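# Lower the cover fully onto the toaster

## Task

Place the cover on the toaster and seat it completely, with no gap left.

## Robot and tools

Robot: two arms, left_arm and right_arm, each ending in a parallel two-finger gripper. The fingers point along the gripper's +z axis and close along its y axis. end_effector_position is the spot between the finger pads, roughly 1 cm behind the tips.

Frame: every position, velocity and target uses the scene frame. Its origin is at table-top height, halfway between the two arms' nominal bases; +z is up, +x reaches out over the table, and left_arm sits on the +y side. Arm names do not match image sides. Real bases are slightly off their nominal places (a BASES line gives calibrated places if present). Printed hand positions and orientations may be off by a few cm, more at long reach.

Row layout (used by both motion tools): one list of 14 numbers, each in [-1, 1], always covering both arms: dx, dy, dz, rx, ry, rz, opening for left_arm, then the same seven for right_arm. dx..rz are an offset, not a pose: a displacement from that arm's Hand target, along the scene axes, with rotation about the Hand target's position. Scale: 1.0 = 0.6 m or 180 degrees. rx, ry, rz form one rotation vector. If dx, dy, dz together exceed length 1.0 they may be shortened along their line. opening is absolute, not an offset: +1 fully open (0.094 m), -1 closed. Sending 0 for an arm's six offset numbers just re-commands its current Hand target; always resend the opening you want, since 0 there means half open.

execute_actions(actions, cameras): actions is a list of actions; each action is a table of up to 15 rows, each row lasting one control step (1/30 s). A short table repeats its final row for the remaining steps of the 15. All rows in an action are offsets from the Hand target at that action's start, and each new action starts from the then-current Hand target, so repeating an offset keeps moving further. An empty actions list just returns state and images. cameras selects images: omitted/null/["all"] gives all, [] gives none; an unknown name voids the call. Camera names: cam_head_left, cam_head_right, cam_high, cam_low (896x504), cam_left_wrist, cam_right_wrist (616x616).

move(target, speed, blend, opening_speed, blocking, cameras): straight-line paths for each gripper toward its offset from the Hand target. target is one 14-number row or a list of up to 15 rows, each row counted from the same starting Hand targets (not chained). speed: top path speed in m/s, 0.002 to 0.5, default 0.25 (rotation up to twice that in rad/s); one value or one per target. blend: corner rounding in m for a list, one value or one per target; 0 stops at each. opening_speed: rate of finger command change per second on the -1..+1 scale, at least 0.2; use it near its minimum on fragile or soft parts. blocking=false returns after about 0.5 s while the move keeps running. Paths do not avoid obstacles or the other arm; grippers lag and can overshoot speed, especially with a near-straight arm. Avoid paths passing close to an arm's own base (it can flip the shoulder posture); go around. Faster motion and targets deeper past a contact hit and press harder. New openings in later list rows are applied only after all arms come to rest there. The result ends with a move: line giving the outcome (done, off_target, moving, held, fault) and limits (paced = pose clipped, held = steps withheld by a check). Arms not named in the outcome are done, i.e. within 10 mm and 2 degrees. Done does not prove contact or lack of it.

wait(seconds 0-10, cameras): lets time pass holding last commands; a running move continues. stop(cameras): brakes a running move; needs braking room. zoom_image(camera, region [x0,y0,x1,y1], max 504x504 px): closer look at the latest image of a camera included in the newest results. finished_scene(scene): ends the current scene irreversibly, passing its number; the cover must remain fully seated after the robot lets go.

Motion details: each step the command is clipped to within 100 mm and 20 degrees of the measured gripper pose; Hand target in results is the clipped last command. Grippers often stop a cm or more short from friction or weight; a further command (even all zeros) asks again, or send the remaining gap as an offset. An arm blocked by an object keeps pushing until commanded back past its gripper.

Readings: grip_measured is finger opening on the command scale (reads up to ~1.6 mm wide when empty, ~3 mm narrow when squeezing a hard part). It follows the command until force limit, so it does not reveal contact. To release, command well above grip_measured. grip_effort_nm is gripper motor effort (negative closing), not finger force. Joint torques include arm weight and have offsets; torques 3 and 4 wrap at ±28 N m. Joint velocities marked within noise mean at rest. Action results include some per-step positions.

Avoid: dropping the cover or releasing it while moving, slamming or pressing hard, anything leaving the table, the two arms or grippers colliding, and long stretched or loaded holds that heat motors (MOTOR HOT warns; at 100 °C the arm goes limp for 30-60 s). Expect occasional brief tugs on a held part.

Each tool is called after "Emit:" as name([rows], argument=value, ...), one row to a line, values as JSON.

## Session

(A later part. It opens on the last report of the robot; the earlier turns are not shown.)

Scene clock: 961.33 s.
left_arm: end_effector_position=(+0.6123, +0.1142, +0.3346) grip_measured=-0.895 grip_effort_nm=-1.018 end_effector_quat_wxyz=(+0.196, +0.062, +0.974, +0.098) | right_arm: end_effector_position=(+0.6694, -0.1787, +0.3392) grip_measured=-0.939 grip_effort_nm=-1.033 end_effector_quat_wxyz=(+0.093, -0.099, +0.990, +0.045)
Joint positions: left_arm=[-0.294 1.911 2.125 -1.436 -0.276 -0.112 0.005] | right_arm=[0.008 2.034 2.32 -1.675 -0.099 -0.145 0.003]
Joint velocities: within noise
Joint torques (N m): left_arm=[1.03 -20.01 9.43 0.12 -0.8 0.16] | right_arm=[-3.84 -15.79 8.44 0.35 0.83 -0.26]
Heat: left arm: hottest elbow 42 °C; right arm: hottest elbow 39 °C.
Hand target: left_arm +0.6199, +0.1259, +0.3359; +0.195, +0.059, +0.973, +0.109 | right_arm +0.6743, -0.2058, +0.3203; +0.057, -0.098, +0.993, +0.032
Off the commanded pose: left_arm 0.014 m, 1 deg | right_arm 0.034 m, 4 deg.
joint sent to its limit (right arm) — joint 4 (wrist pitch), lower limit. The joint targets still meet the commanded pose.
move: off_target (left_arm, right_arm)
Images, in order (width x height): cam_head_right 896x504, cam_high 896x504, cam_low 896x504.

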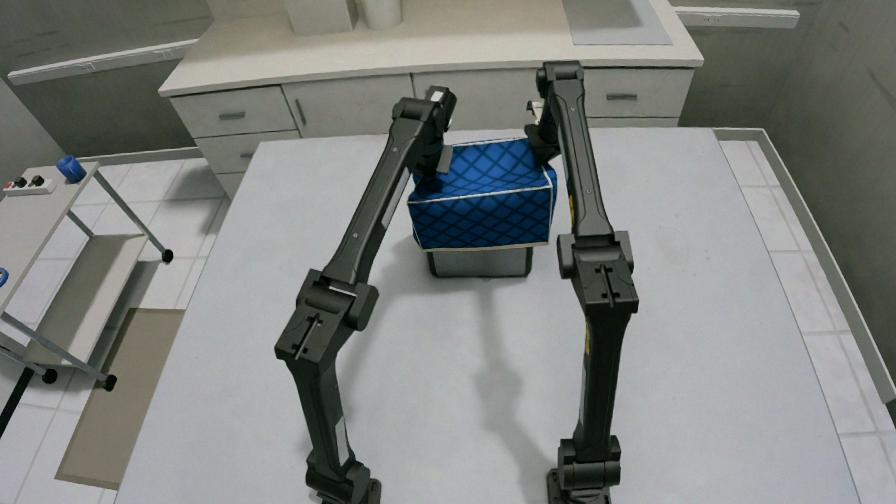

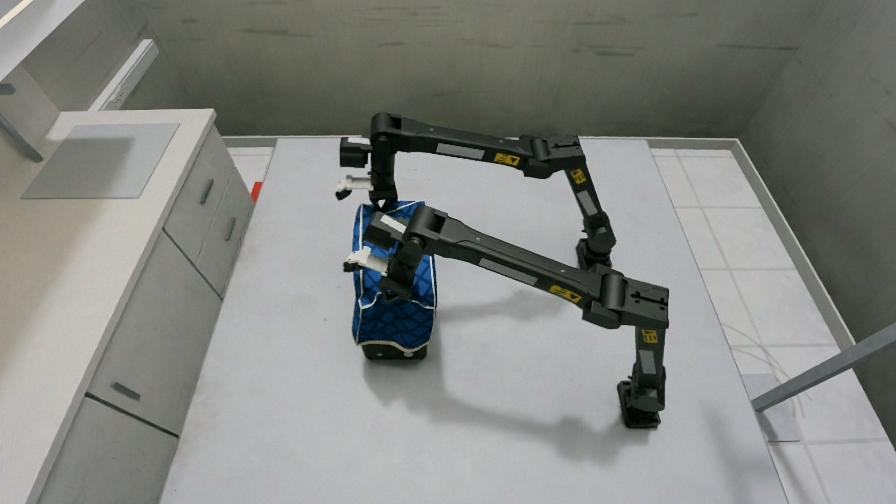

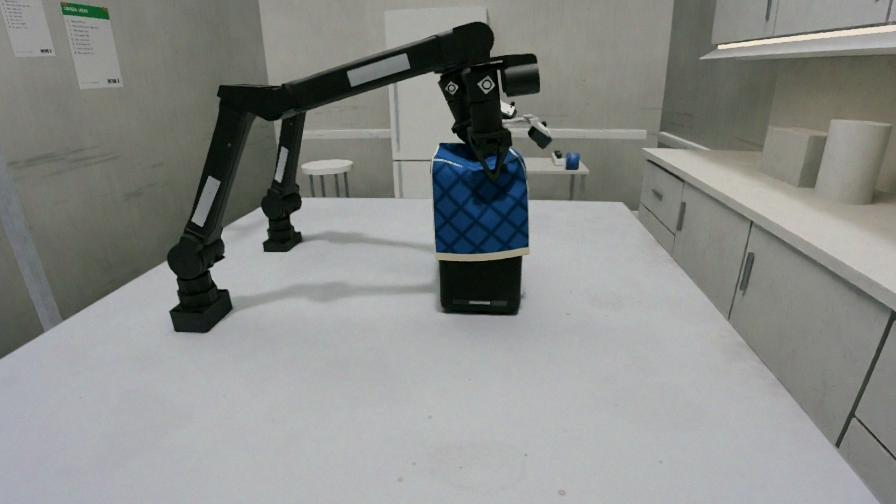

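Emit:
move([
  [0,0.03,-0.06,0,0,0,-0.95,0,0.045,-0.07,0,0,0,-0.95],
  [0,0.04,-0.16,0,0,0,-0.95,0,0.055,-0.17,0,0,0,-0.95],
], speed=0.1, cameras=["cam_low","cam_high","cam_head_right"])

Emit:
zoom_image(camera="cam_high", region=[300, 200, 480, 380])

Emit:
zoom_image(camera="cam_low", region=[360, 60, 600, 330])

Scene clock: 967.90 s.
left_arm: end_effector_position=(+0.6167, +0.1296, +0.2678) grip_measured=-0.897 grip_effort_nm=-1.028 end_effector_quat_wxyz=(+0.219, +0.058, +0.969, +0.098) | right_arm: end_effector_position=(+0.6742, -0.1604, +0.2420) grip_measured=-0.939 grip_effort_nm=-1.033 end_effector_quat_wxyz=(+0.073, -0.103, +0.991, +0.044)
Joint positions: left_arm=[-0.27 1.853 1.852 -1.166 -0.275 -0.088 0.005] | right_arm=[0.037 2.035 2.068 -1.461 -0.092 -0.126 0.003]
Joint velocities: within noise
Joint torques (N m): left_arm=[2.02 -18.9 6.04 0.85 -0.22 0.28] | right_arm=[-1.96 -16.32 7.08 0.87 0.88 0.06]
Heat: left arm: hottest elbow 41 °C; right arm: hottest elbow 38 °C.
Hand target: left_arm +0.6199, +0.1499, +0.2400; +0.195, +0.059, +0.973, +0.109 | right_arm +0.6743, -0.1730, +0.2182; +0.057, -0.098, +0.993, +0.032
Off the commanded pose: left_arm 0.035 m, 3 deg | right_arm 0.027 m, 2 deg.
move: off_target (left_arm, right_arm)
Images, in order (width x height): cam_head_right 896x504, cam_high 896x504, cam_low 896x504.

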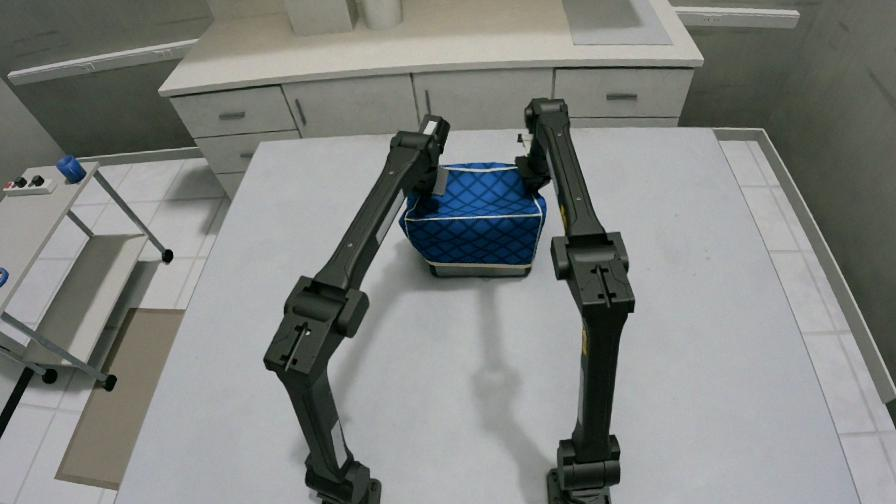

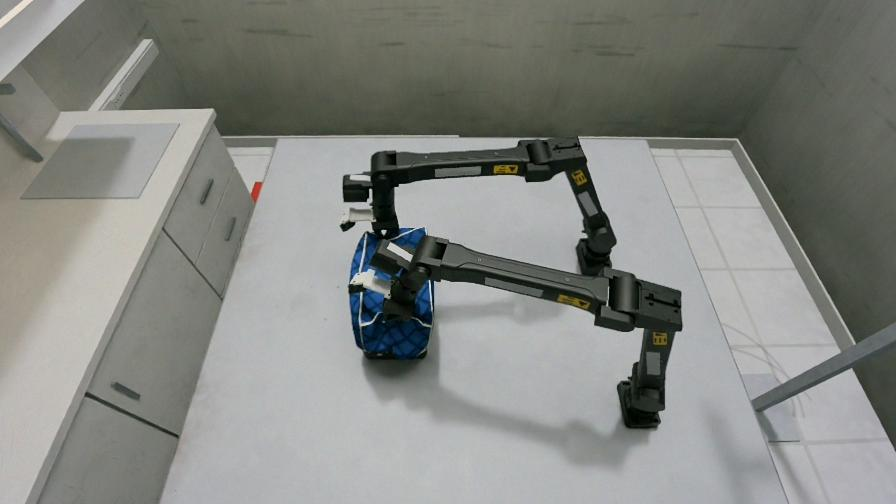

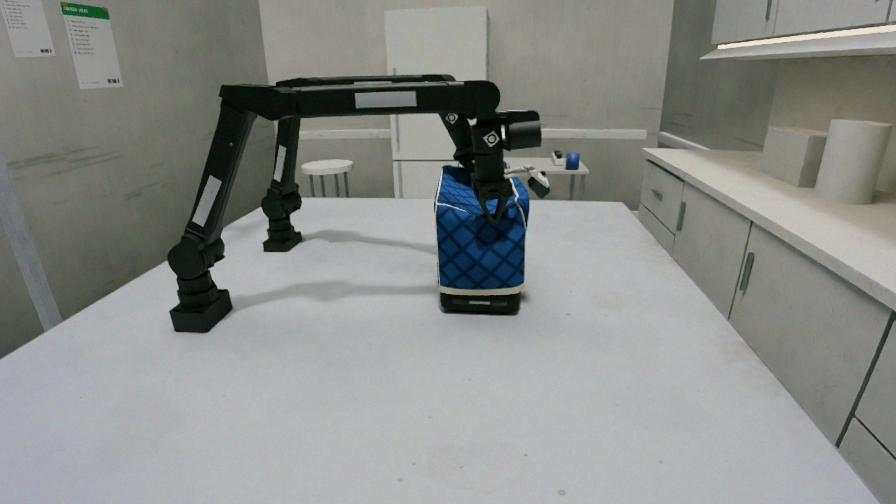

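Scaled by 2.800.

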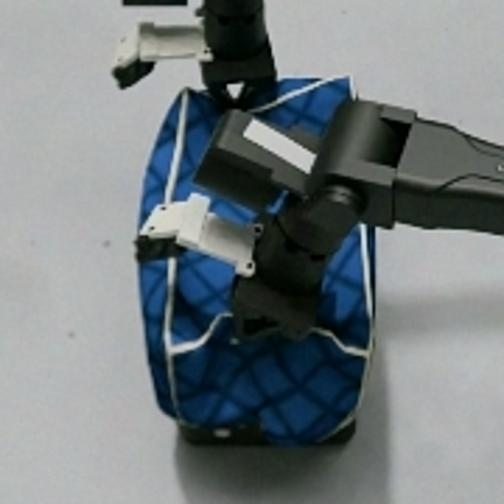

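Scaled by 1.867.

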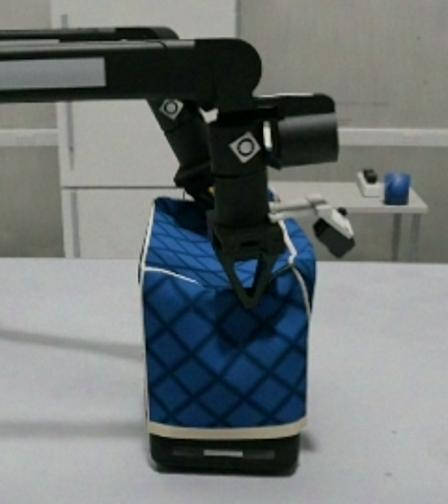

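Excellent. Release both gently and retreat.

Emit:
move([
  [0,-0.015,-0.01,0,0,0,-0.95,0,0.02,0.02,0,0,0,-0.95],
  [0,-0.015,-0.01,0,0,0,-0.3,0,0.02,0.02,0,0,0,-0.3],
  [0,-0.015,-0.01,0,0,0,0.5,0,0.02,0.02,0,0,0,0.5],
  [0,-0.05,0.15,0,0,0,0.5,0,0.05,0.25,0,0,0,0.5],
  [-0.2,0.25,0.2,-0.13,0,0,-1,-0.15,-0.12,0.25,0.1,0,0,-1],
], speed=0.15, opening_speed=0.7, cameras=["cam_low","cam_high","cam_head_right"])

Emit:
zoom_image(camera="cam_high", region=[300, 200, 480, 380])

Emit:
zoom_image(camera="cam_low", region=[360, 60, 600, 330])

Emit:
zoom_image(camera="cam_head_right", region=[340, 60, 640, 300])

Scene clock: 985.33 s.
left_arm: end_effector_position=(+0.5058, +0.2971, +0.3480) grip_measured=-0.989 grip_effort_nm=-0.584 end_effector_quat_wxyz=(+0.195, +0.016, +0.976, -0.092) | right_arm: end_effector_position=(+0.5914, -0.2442, +0.3603) grip_measured=-0.996 grip_effort_nm=-0.183 end_effector_quat_wxyz=(+0.092, -0.077, +0.976, +0.182)
Joint positions: left_arm=[0.139 1.549 1.678 -1.335 0.24 0.132 0.001] | right_arm=[-0.184 1.821 2.026 -1.672 -0.398 -0.283 0]
Joint velocities: within noise
Joint torques (N m): left_arm=[0.85 -17.44 7.91 0.31 0.27 0.15] | right_arm=[-1.32 -16.32 8.17 0.14 -0.42 -0.1]
Heat: left arm: hottest elbow 40 °C; right arm: hottest elbow 38 °C.
Hand target: left_arm +0.4999, +0.3001, +0.3600; +0.203, +0.018, +0.975, -0.091 | right_arm +0.5843, -0.2451, +0.3682; +0.071, -0.088, +0.976, +0.187
Off the commanded pose: left_arm 0.014 m, 1 deg | right_arm 0.011 m, 3 deg.
joint sent to its limit (right arm) — joint 4 (wrist pitch), lower limit. The joint targets are off in orientation, not in position.
move: off_target (left_arm, right_arm); target 2's new opening was sent with left_arm's hand 0.035 m and 3 deg from that target; target 3's new opening was sent with left_arm's hand 0.027 m and 2 deg from that target; target 5's new opening was sent with right_arm's hand 0.011 m and 3 deg from that target
Images, in order (width x height): cam_head_right 896x504, cam_high 896x504, cam_low 896x504.

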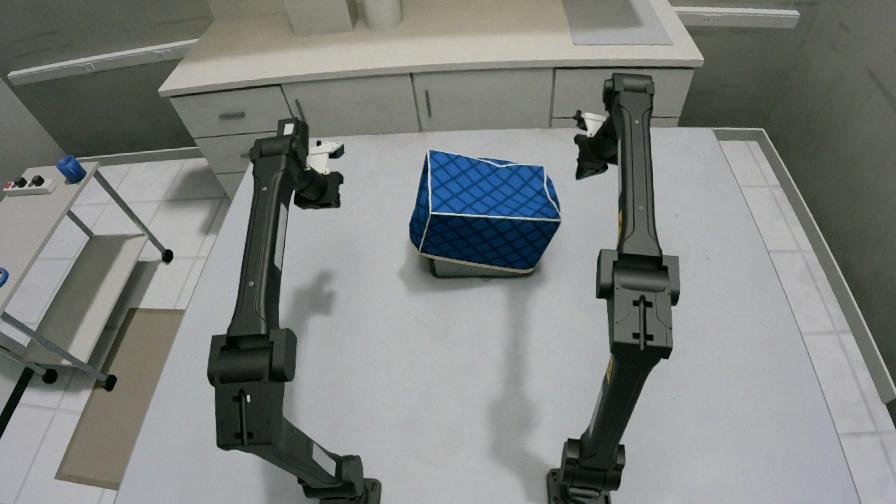

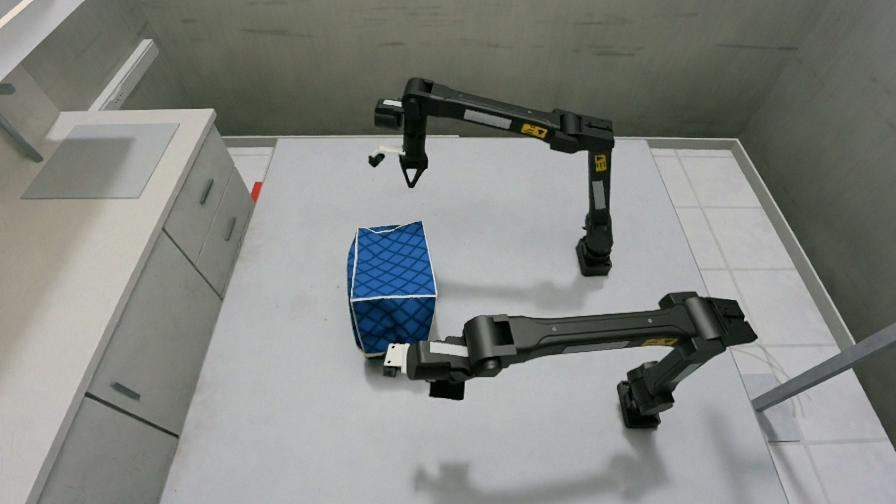

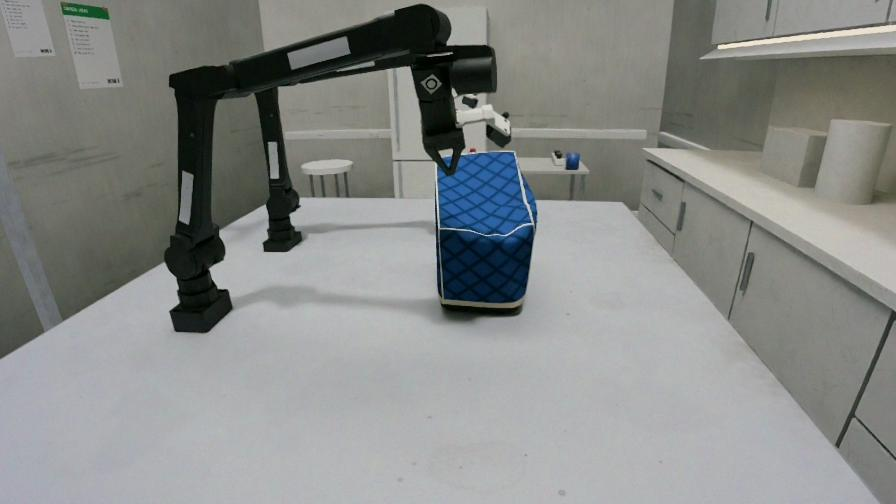

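Scaled by 2.800.

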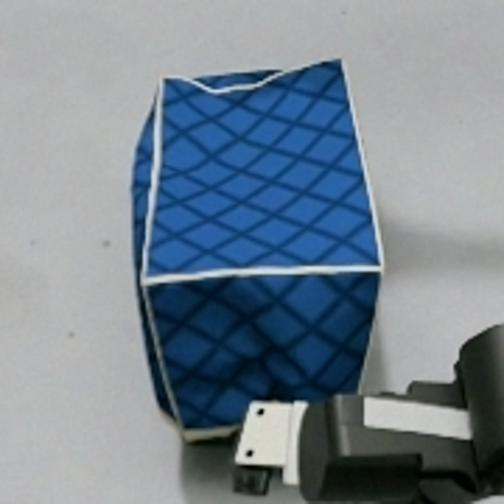

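Scaled by 1.867.

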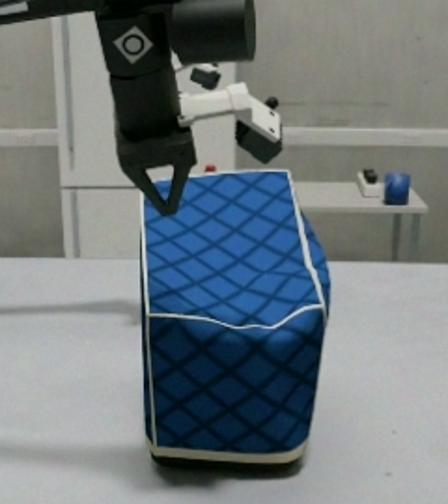

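Scaled by 1.680.

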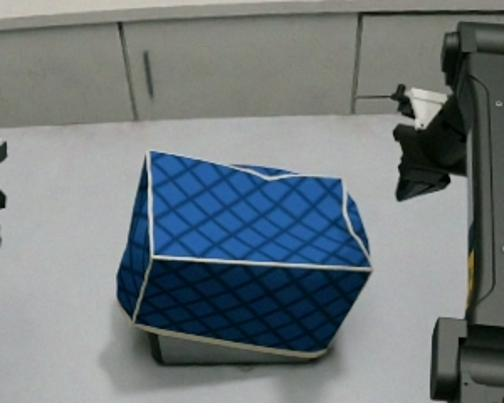

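Emit:
move([
  [0.21,-0.34,0.02,0,0,0,-1,0.07,0.19,-0.01,0,0,0,-1],
  [0.21,-0.34,-0.29,0,0,0,-1,0.07,0.19,-0.29,0,0,0,-1],
], speed=[0.2,0.07], cameras=["cam_low","cam_high","cam_head_right"])

Emit:
zoom_image(camera="cam_low", region=[360, 60, 600, 330])

Emit:
zoom_image(camera="cam_head_right", region=[340, 60, 640, 300])

Scene clock: 995.77 s.
left_arm: end_effector_position=(+0.6290, +0.0943, +0.2265) grip_measured=-0.989 grip_effort_nm=-0.579 end_effector_quat_wxyz=(+0.233, +0.023, +0.967, -0.098) | right_arm: end_effector_position=(+0.6284, -0.1328, +0.2299) grip_measured=-0.996 grip_effort_nm=-0.203 end_effector_quat_wxyz=(+0.097, -0.096, +0.972, +0.191)
Joint positions: left_arm=[-0.222 1.853 1.729 -0.944 0.099 -0.194 0.001] | right_arm=[0.006 1.88 1.761 -1.269 -0.392 -0.117 0]
Joint velocities: within noise
Joint torques (N m): left_arm=[-0.09 -18.37 5.7 0.88 -0.1 0.01] | right_arm=[-0.5 -13.27 6.43 1.07 0.21 0.24]
Heat: left arm: hottest elbow 40 °C; right arm: hottest elbow 38 °C.
Hand target: left_arm +0.6259, +0.0959, +0.1861; +0.203, +0.018, +0.975, -0.091 | right_arm +0.6263, -0.1310, +0.1944; +0.071, -0.088, +0.976, +0.187
Off the commanded pose: left_arm 0.041 m, 4 deg | right_arm 0.036 m, 3 deg.
move: off_target (left_arm, right_arm)
Images, in order (width x height): cam_head_right 896x504, cam_high 896x504, cam_low 896x504.

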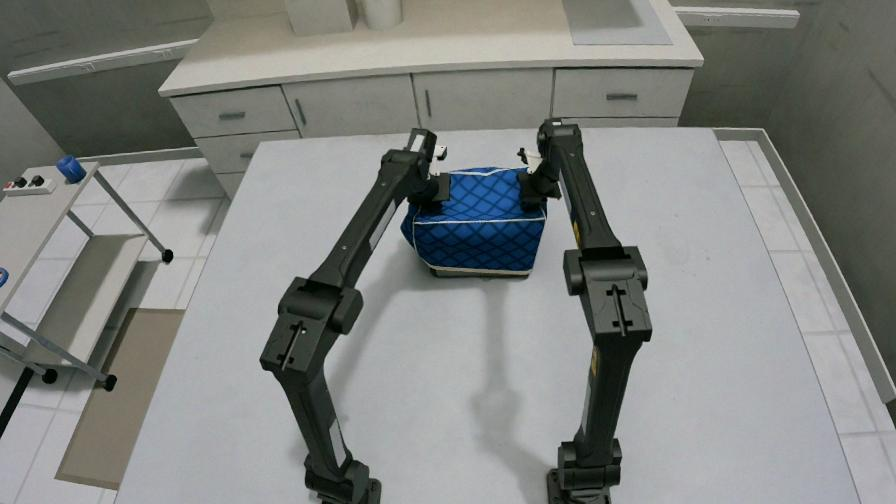

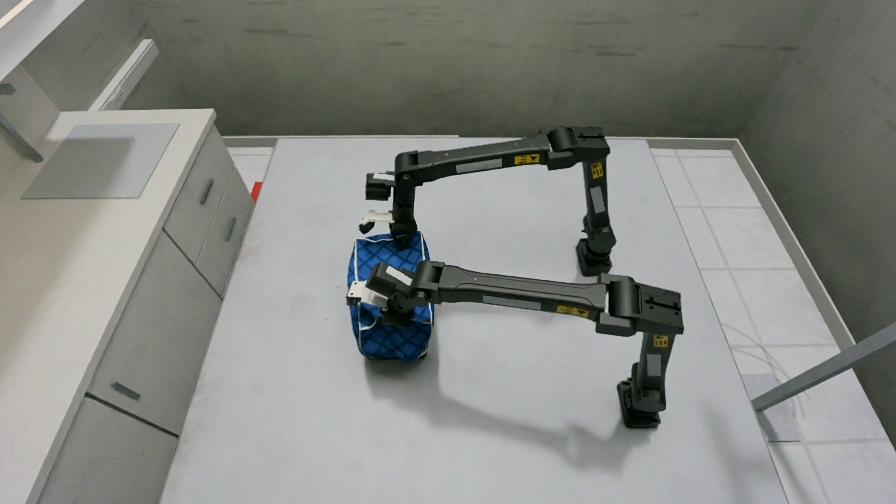

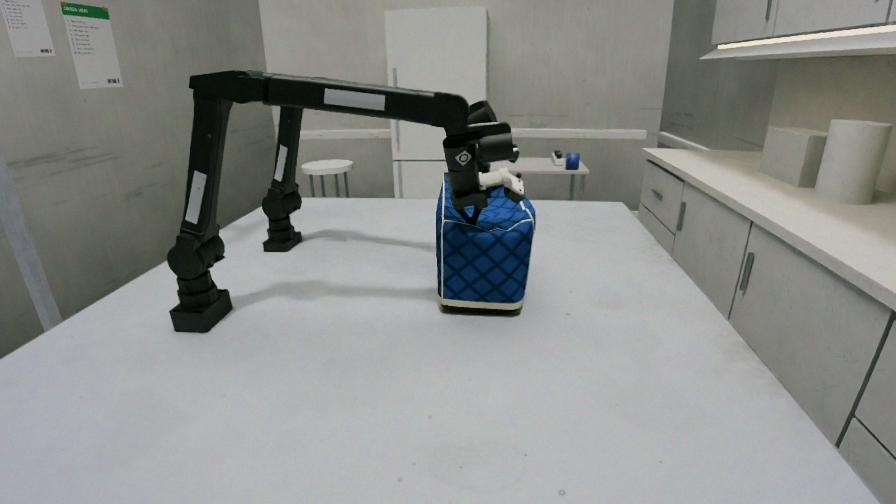

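Scaled by 1.867.

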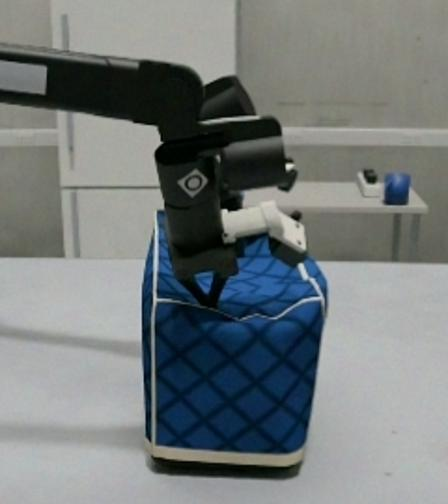

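Scaled by 1.680.

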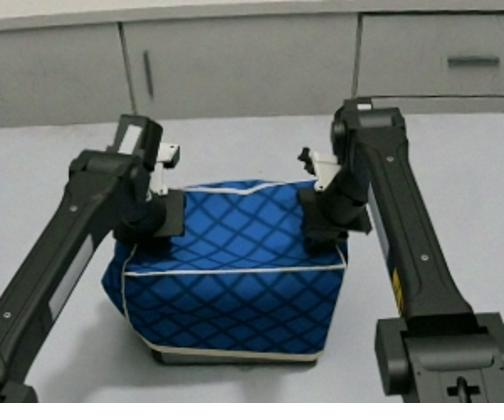

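Emit:
move([
  [0,0,-0.1,0,0,0,-1,0,0,-0.1,0,0,0,-1],
], speed=0.05, cameras=["cam_low","cam_high","cam_head_right"])

Emit:
move([
  [0,0,0.35,0,0,0,-1,0,0,0.35,0,0,0,-1],
  [0,0.35,0.35,0,0,0,-1,0,-0.1,0.35,0,0,0,-1],
], speed=0.2, cameras=["cam_low","cam_high","cam_head_right"])

Emit:
zoom_image(camera="cam_low", region=[360, 60, 600, 330])

Emit:
zoom_image(camera="cam_head_right", region=[340, 60, 640, 300])

Emit:
zoom_image(camera="cam_high", region=[300, 200, 480, 380])

Scene clock: 1004.30 s.
left_arm: end_effector_position=(+0.6342, +0.0932, +0.2199) grip_measured=-0.989 grip_effort_nm=-0.574 end_effector_quat_wxyz=(+0.278, +0.025, +0.954, -0.106) | right_arm: end_effector_position=(+0.6315, -0.1303, +0.2275) grip_measured=-0.996 grip_effort_nm=-0.198 end_effector_quat_wxyz=(+0.146, -0.106, +0.964, +0.194)
Joint positions: left_arm=[-0.222 1.822 1.634 -0.786 0.099 -0.194 0.001] | right_arm=[0.007 1.831 1.667 -1.123 -0.406 -0.116 0]
Joint velocities: within noise
Joint torques (N m): left_arm=[-0.03 -12.22 4.37 0.25 -0.08 0] | right_arm=[-0.5 -8 4.33 0.96 0.77 0.19]
Heat: left arm: hottest elbow 40 °C; right arm: hottest elbow 37 °C.
Hand target: left_arm +0.6259, +0.0960, +0.1261; +0.203, +0.018, +0.975, -0.091 | right_arm +0.6263, -0.1310, +0.1344; +0.071, -0.087, +0.976, +0.187
Off the commanded pose: left_arm 0.094 m, 9 deg | right_arm 0.093 m, 9 deg.
move: off_target (left_arm, right_arm)
Images, in order (width x height): cam_head_right 896x504, cam_high 896x504, cam_low 896x504.

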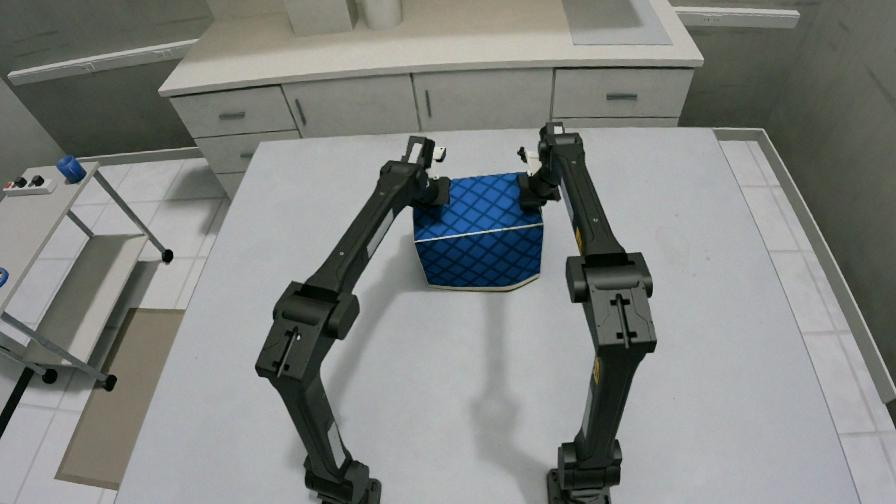

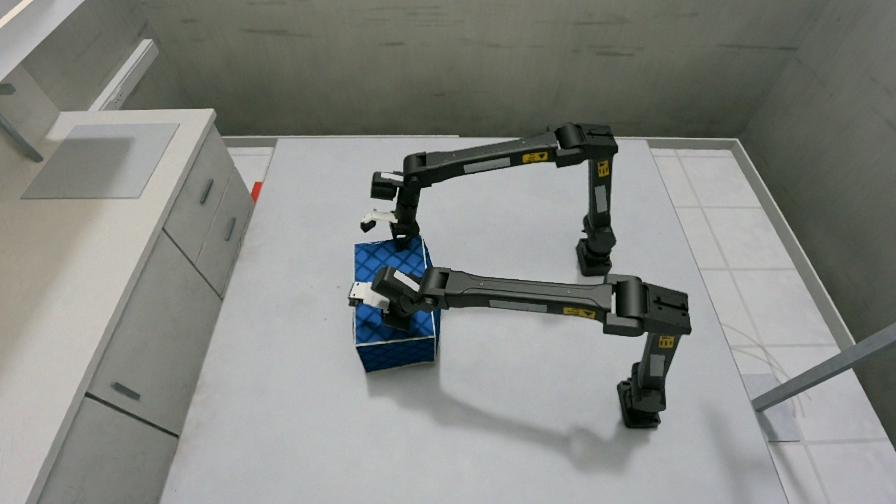

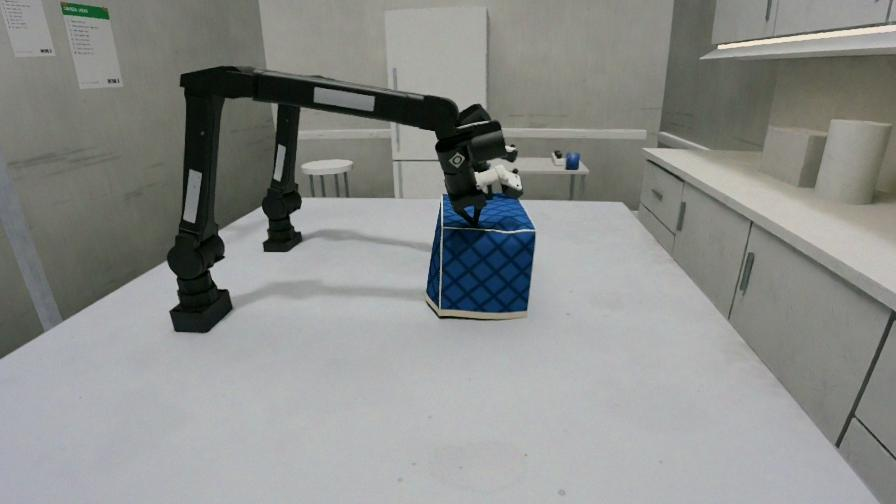

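Scene clock: 1007.33 s.
left_arm: end_effector_position=(+0.6157, +0.3045, +0.3247) grip_measured=-0.989 grip_effort_nm=-0.584 end_effector_quat_wxyz=(+0.191, +0.012, +0.977, -0.092) | right_arm: end_effector_position=(+0.6136, -0.1849, +0.3370) grip_measured=-0.996 grip_effort_nm=-0.198 end_effector_quat_wxyz=(+0.062, -0.082, +0.977, +0.187)
Joint positions: left_arm=[0.124 1.858 2.022 -1.372 0.233 0.11 0.001] | right_arm=[-0.078 1.9 2.081 -1.671 -0.388 -0.192 0]
Joint velocities: within noise
Joint torques (N m): left_arm=[0.09 -19.43 11.19 0.25 0.27 0.2] | right_arm=[-1.73 -14.21 13.9 0.05 -0.41 -0.09]
Heat: left arm: hottest elbow 40 °C; right arm: hottest elbow 38 °C.
Hand target: left_arm +0.6259, +0.3060, +0.3359; +0.203, +0.018, +0.975, -0.091 | right_arm +0.6262, -0.1909, +0.3443; +0.071, -0.088, +0.976, +0.187
Off the commanded pose: left_arm 0.015 m, 2 deg | right_arm 0.016 m, 1 deg.
joint sent to its limit (right arm) — joint 4 (wrist pitch), lower limit. The joint targets still meet the commanded pose.
move: off_target (left_arm, right_arm)
Images, in order (width x height): cam_head_right 896x504, cam_high 896x504, cam_low 896x504.

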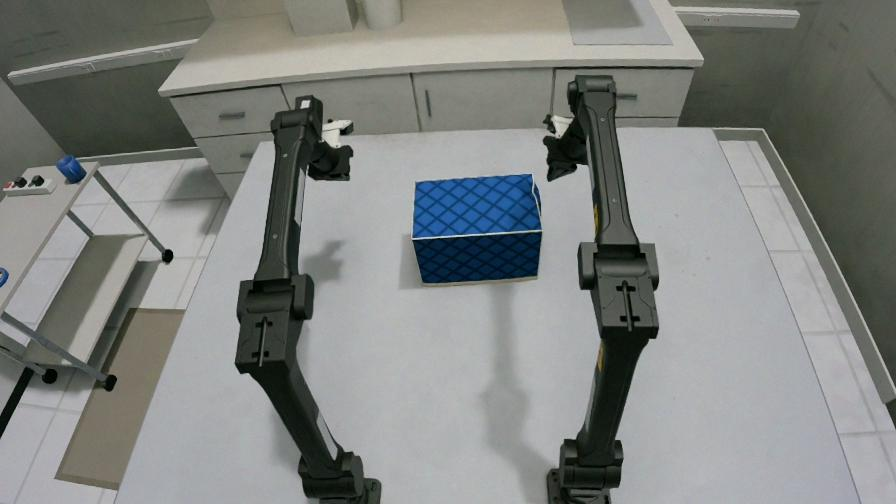

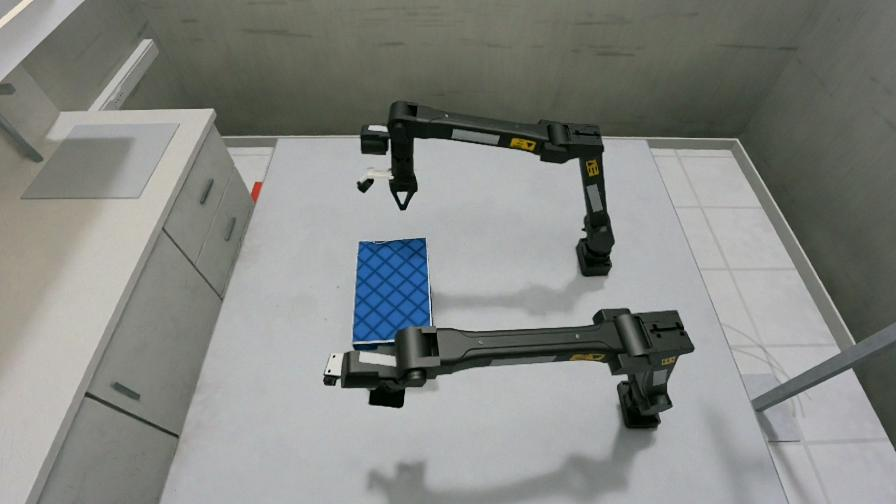

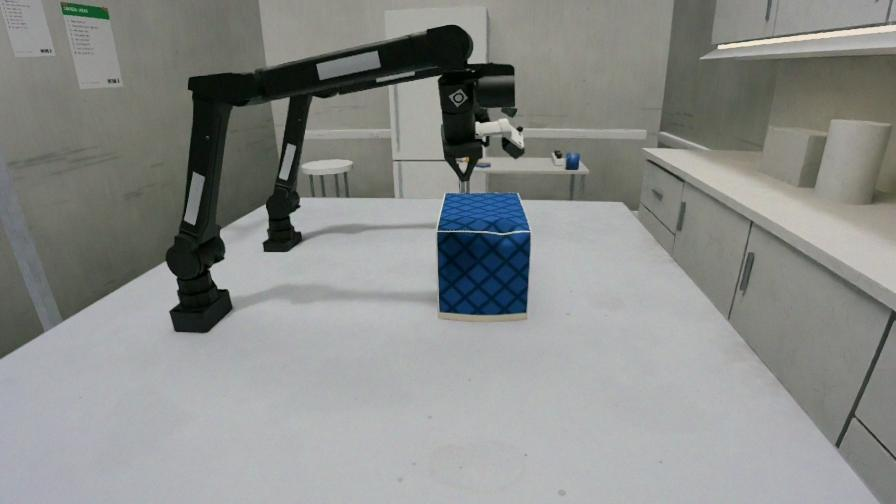

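Scaled by 1.867.

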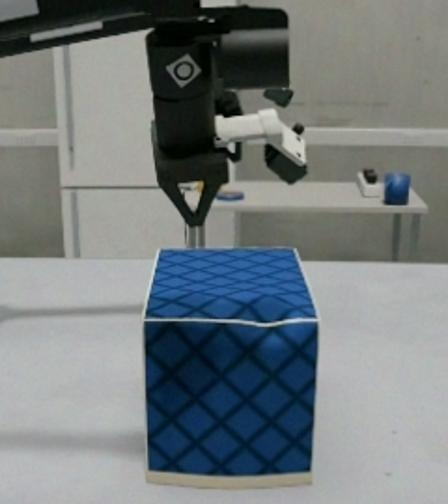

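Scaled by 1.680.

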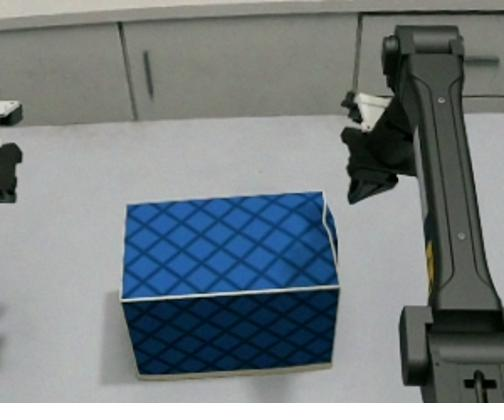

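Scaled by 2.800.

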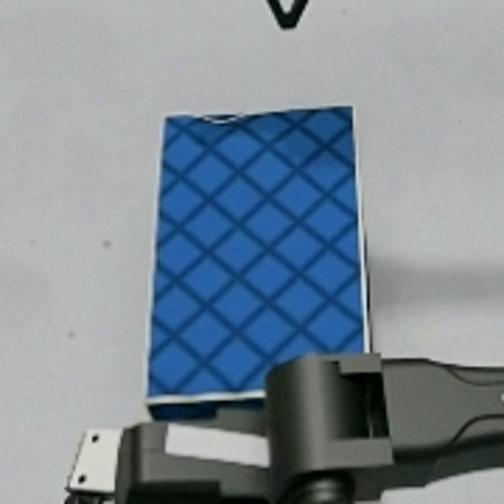

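Seated all round. Quick check of the left side by moving the left arm away.

Emit:
move([
  [-0.3,0.2,0.1,0,0,0,-1,0,-0.1,0,0,0,0,-1],
], cameras=["cam_high"])

Emit:
zoom_image(camera="cam_high", region=[300, 220, 480, 400])

Scene clock: 1047.17 s.
left_arm: end_effector_position=(+0.4516, +0.4241, +0.3877) grip_measured=-0.989 grip_effort_nm=-0.574 end_effector_quat_wxyz=(+0.198, +0.016, +0.976, -0.093) | right_arm: end_effector_position=(+0.6147, -0.2447, +0.3376) grip_measured=-0.996 grip_effort_nm=-0.188 end_effector_quat_wxyz=(+0.081, -0.078, +0.976, +0.184)
Joint positions: left_arm=[0.428 1.538 1.774 -1.519 0.338 0.417 0.001] | right_arm=[-0.179 1.9 2.081 -1.671 -0.398 -0.284 0]
Joint velocities: within noise
Joint torques (N m): left_arm=[0.5 -16.44 7.71 0.1 0.38 0.18] | right_arm=[-1.61 -14.27 13.75 0.08 -0.44 -0.09]
Heat: left arm: hottest elbow 47 °C; right arm: hottest elbow 43 °C.
Hand target: left_arm +0.4459, +0.4260, +0.3959; +0.203, +0.018, +0.975, -0.091 | right_arm +0.6263, -0.2510, +0.3443; +0.071, -0.088, +0.976, +0.187
Off the commanded pose: left_arm 0.010 m, 1 deg | right_arm 0.015 m, 2 deg.
joint sent to its limit (right arm) — joint 4 (wrist pitch), lower limit. The joint targets are off in orientation, not in position.
move: off_target (right_arm)
Images, in order (width x height): cam_high 896x504.

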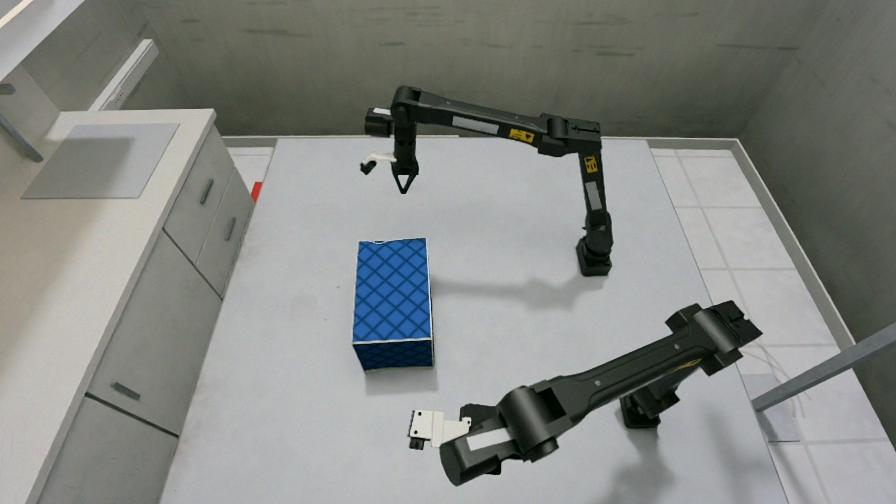

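Scaled by 2.800.

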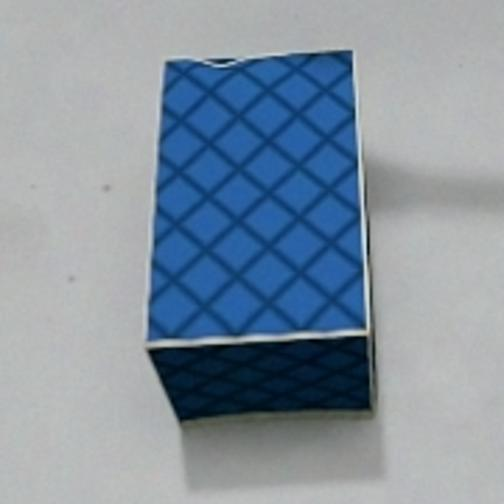

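Emit:
finished_scene(scene=2)

The scene is finished: the task was done.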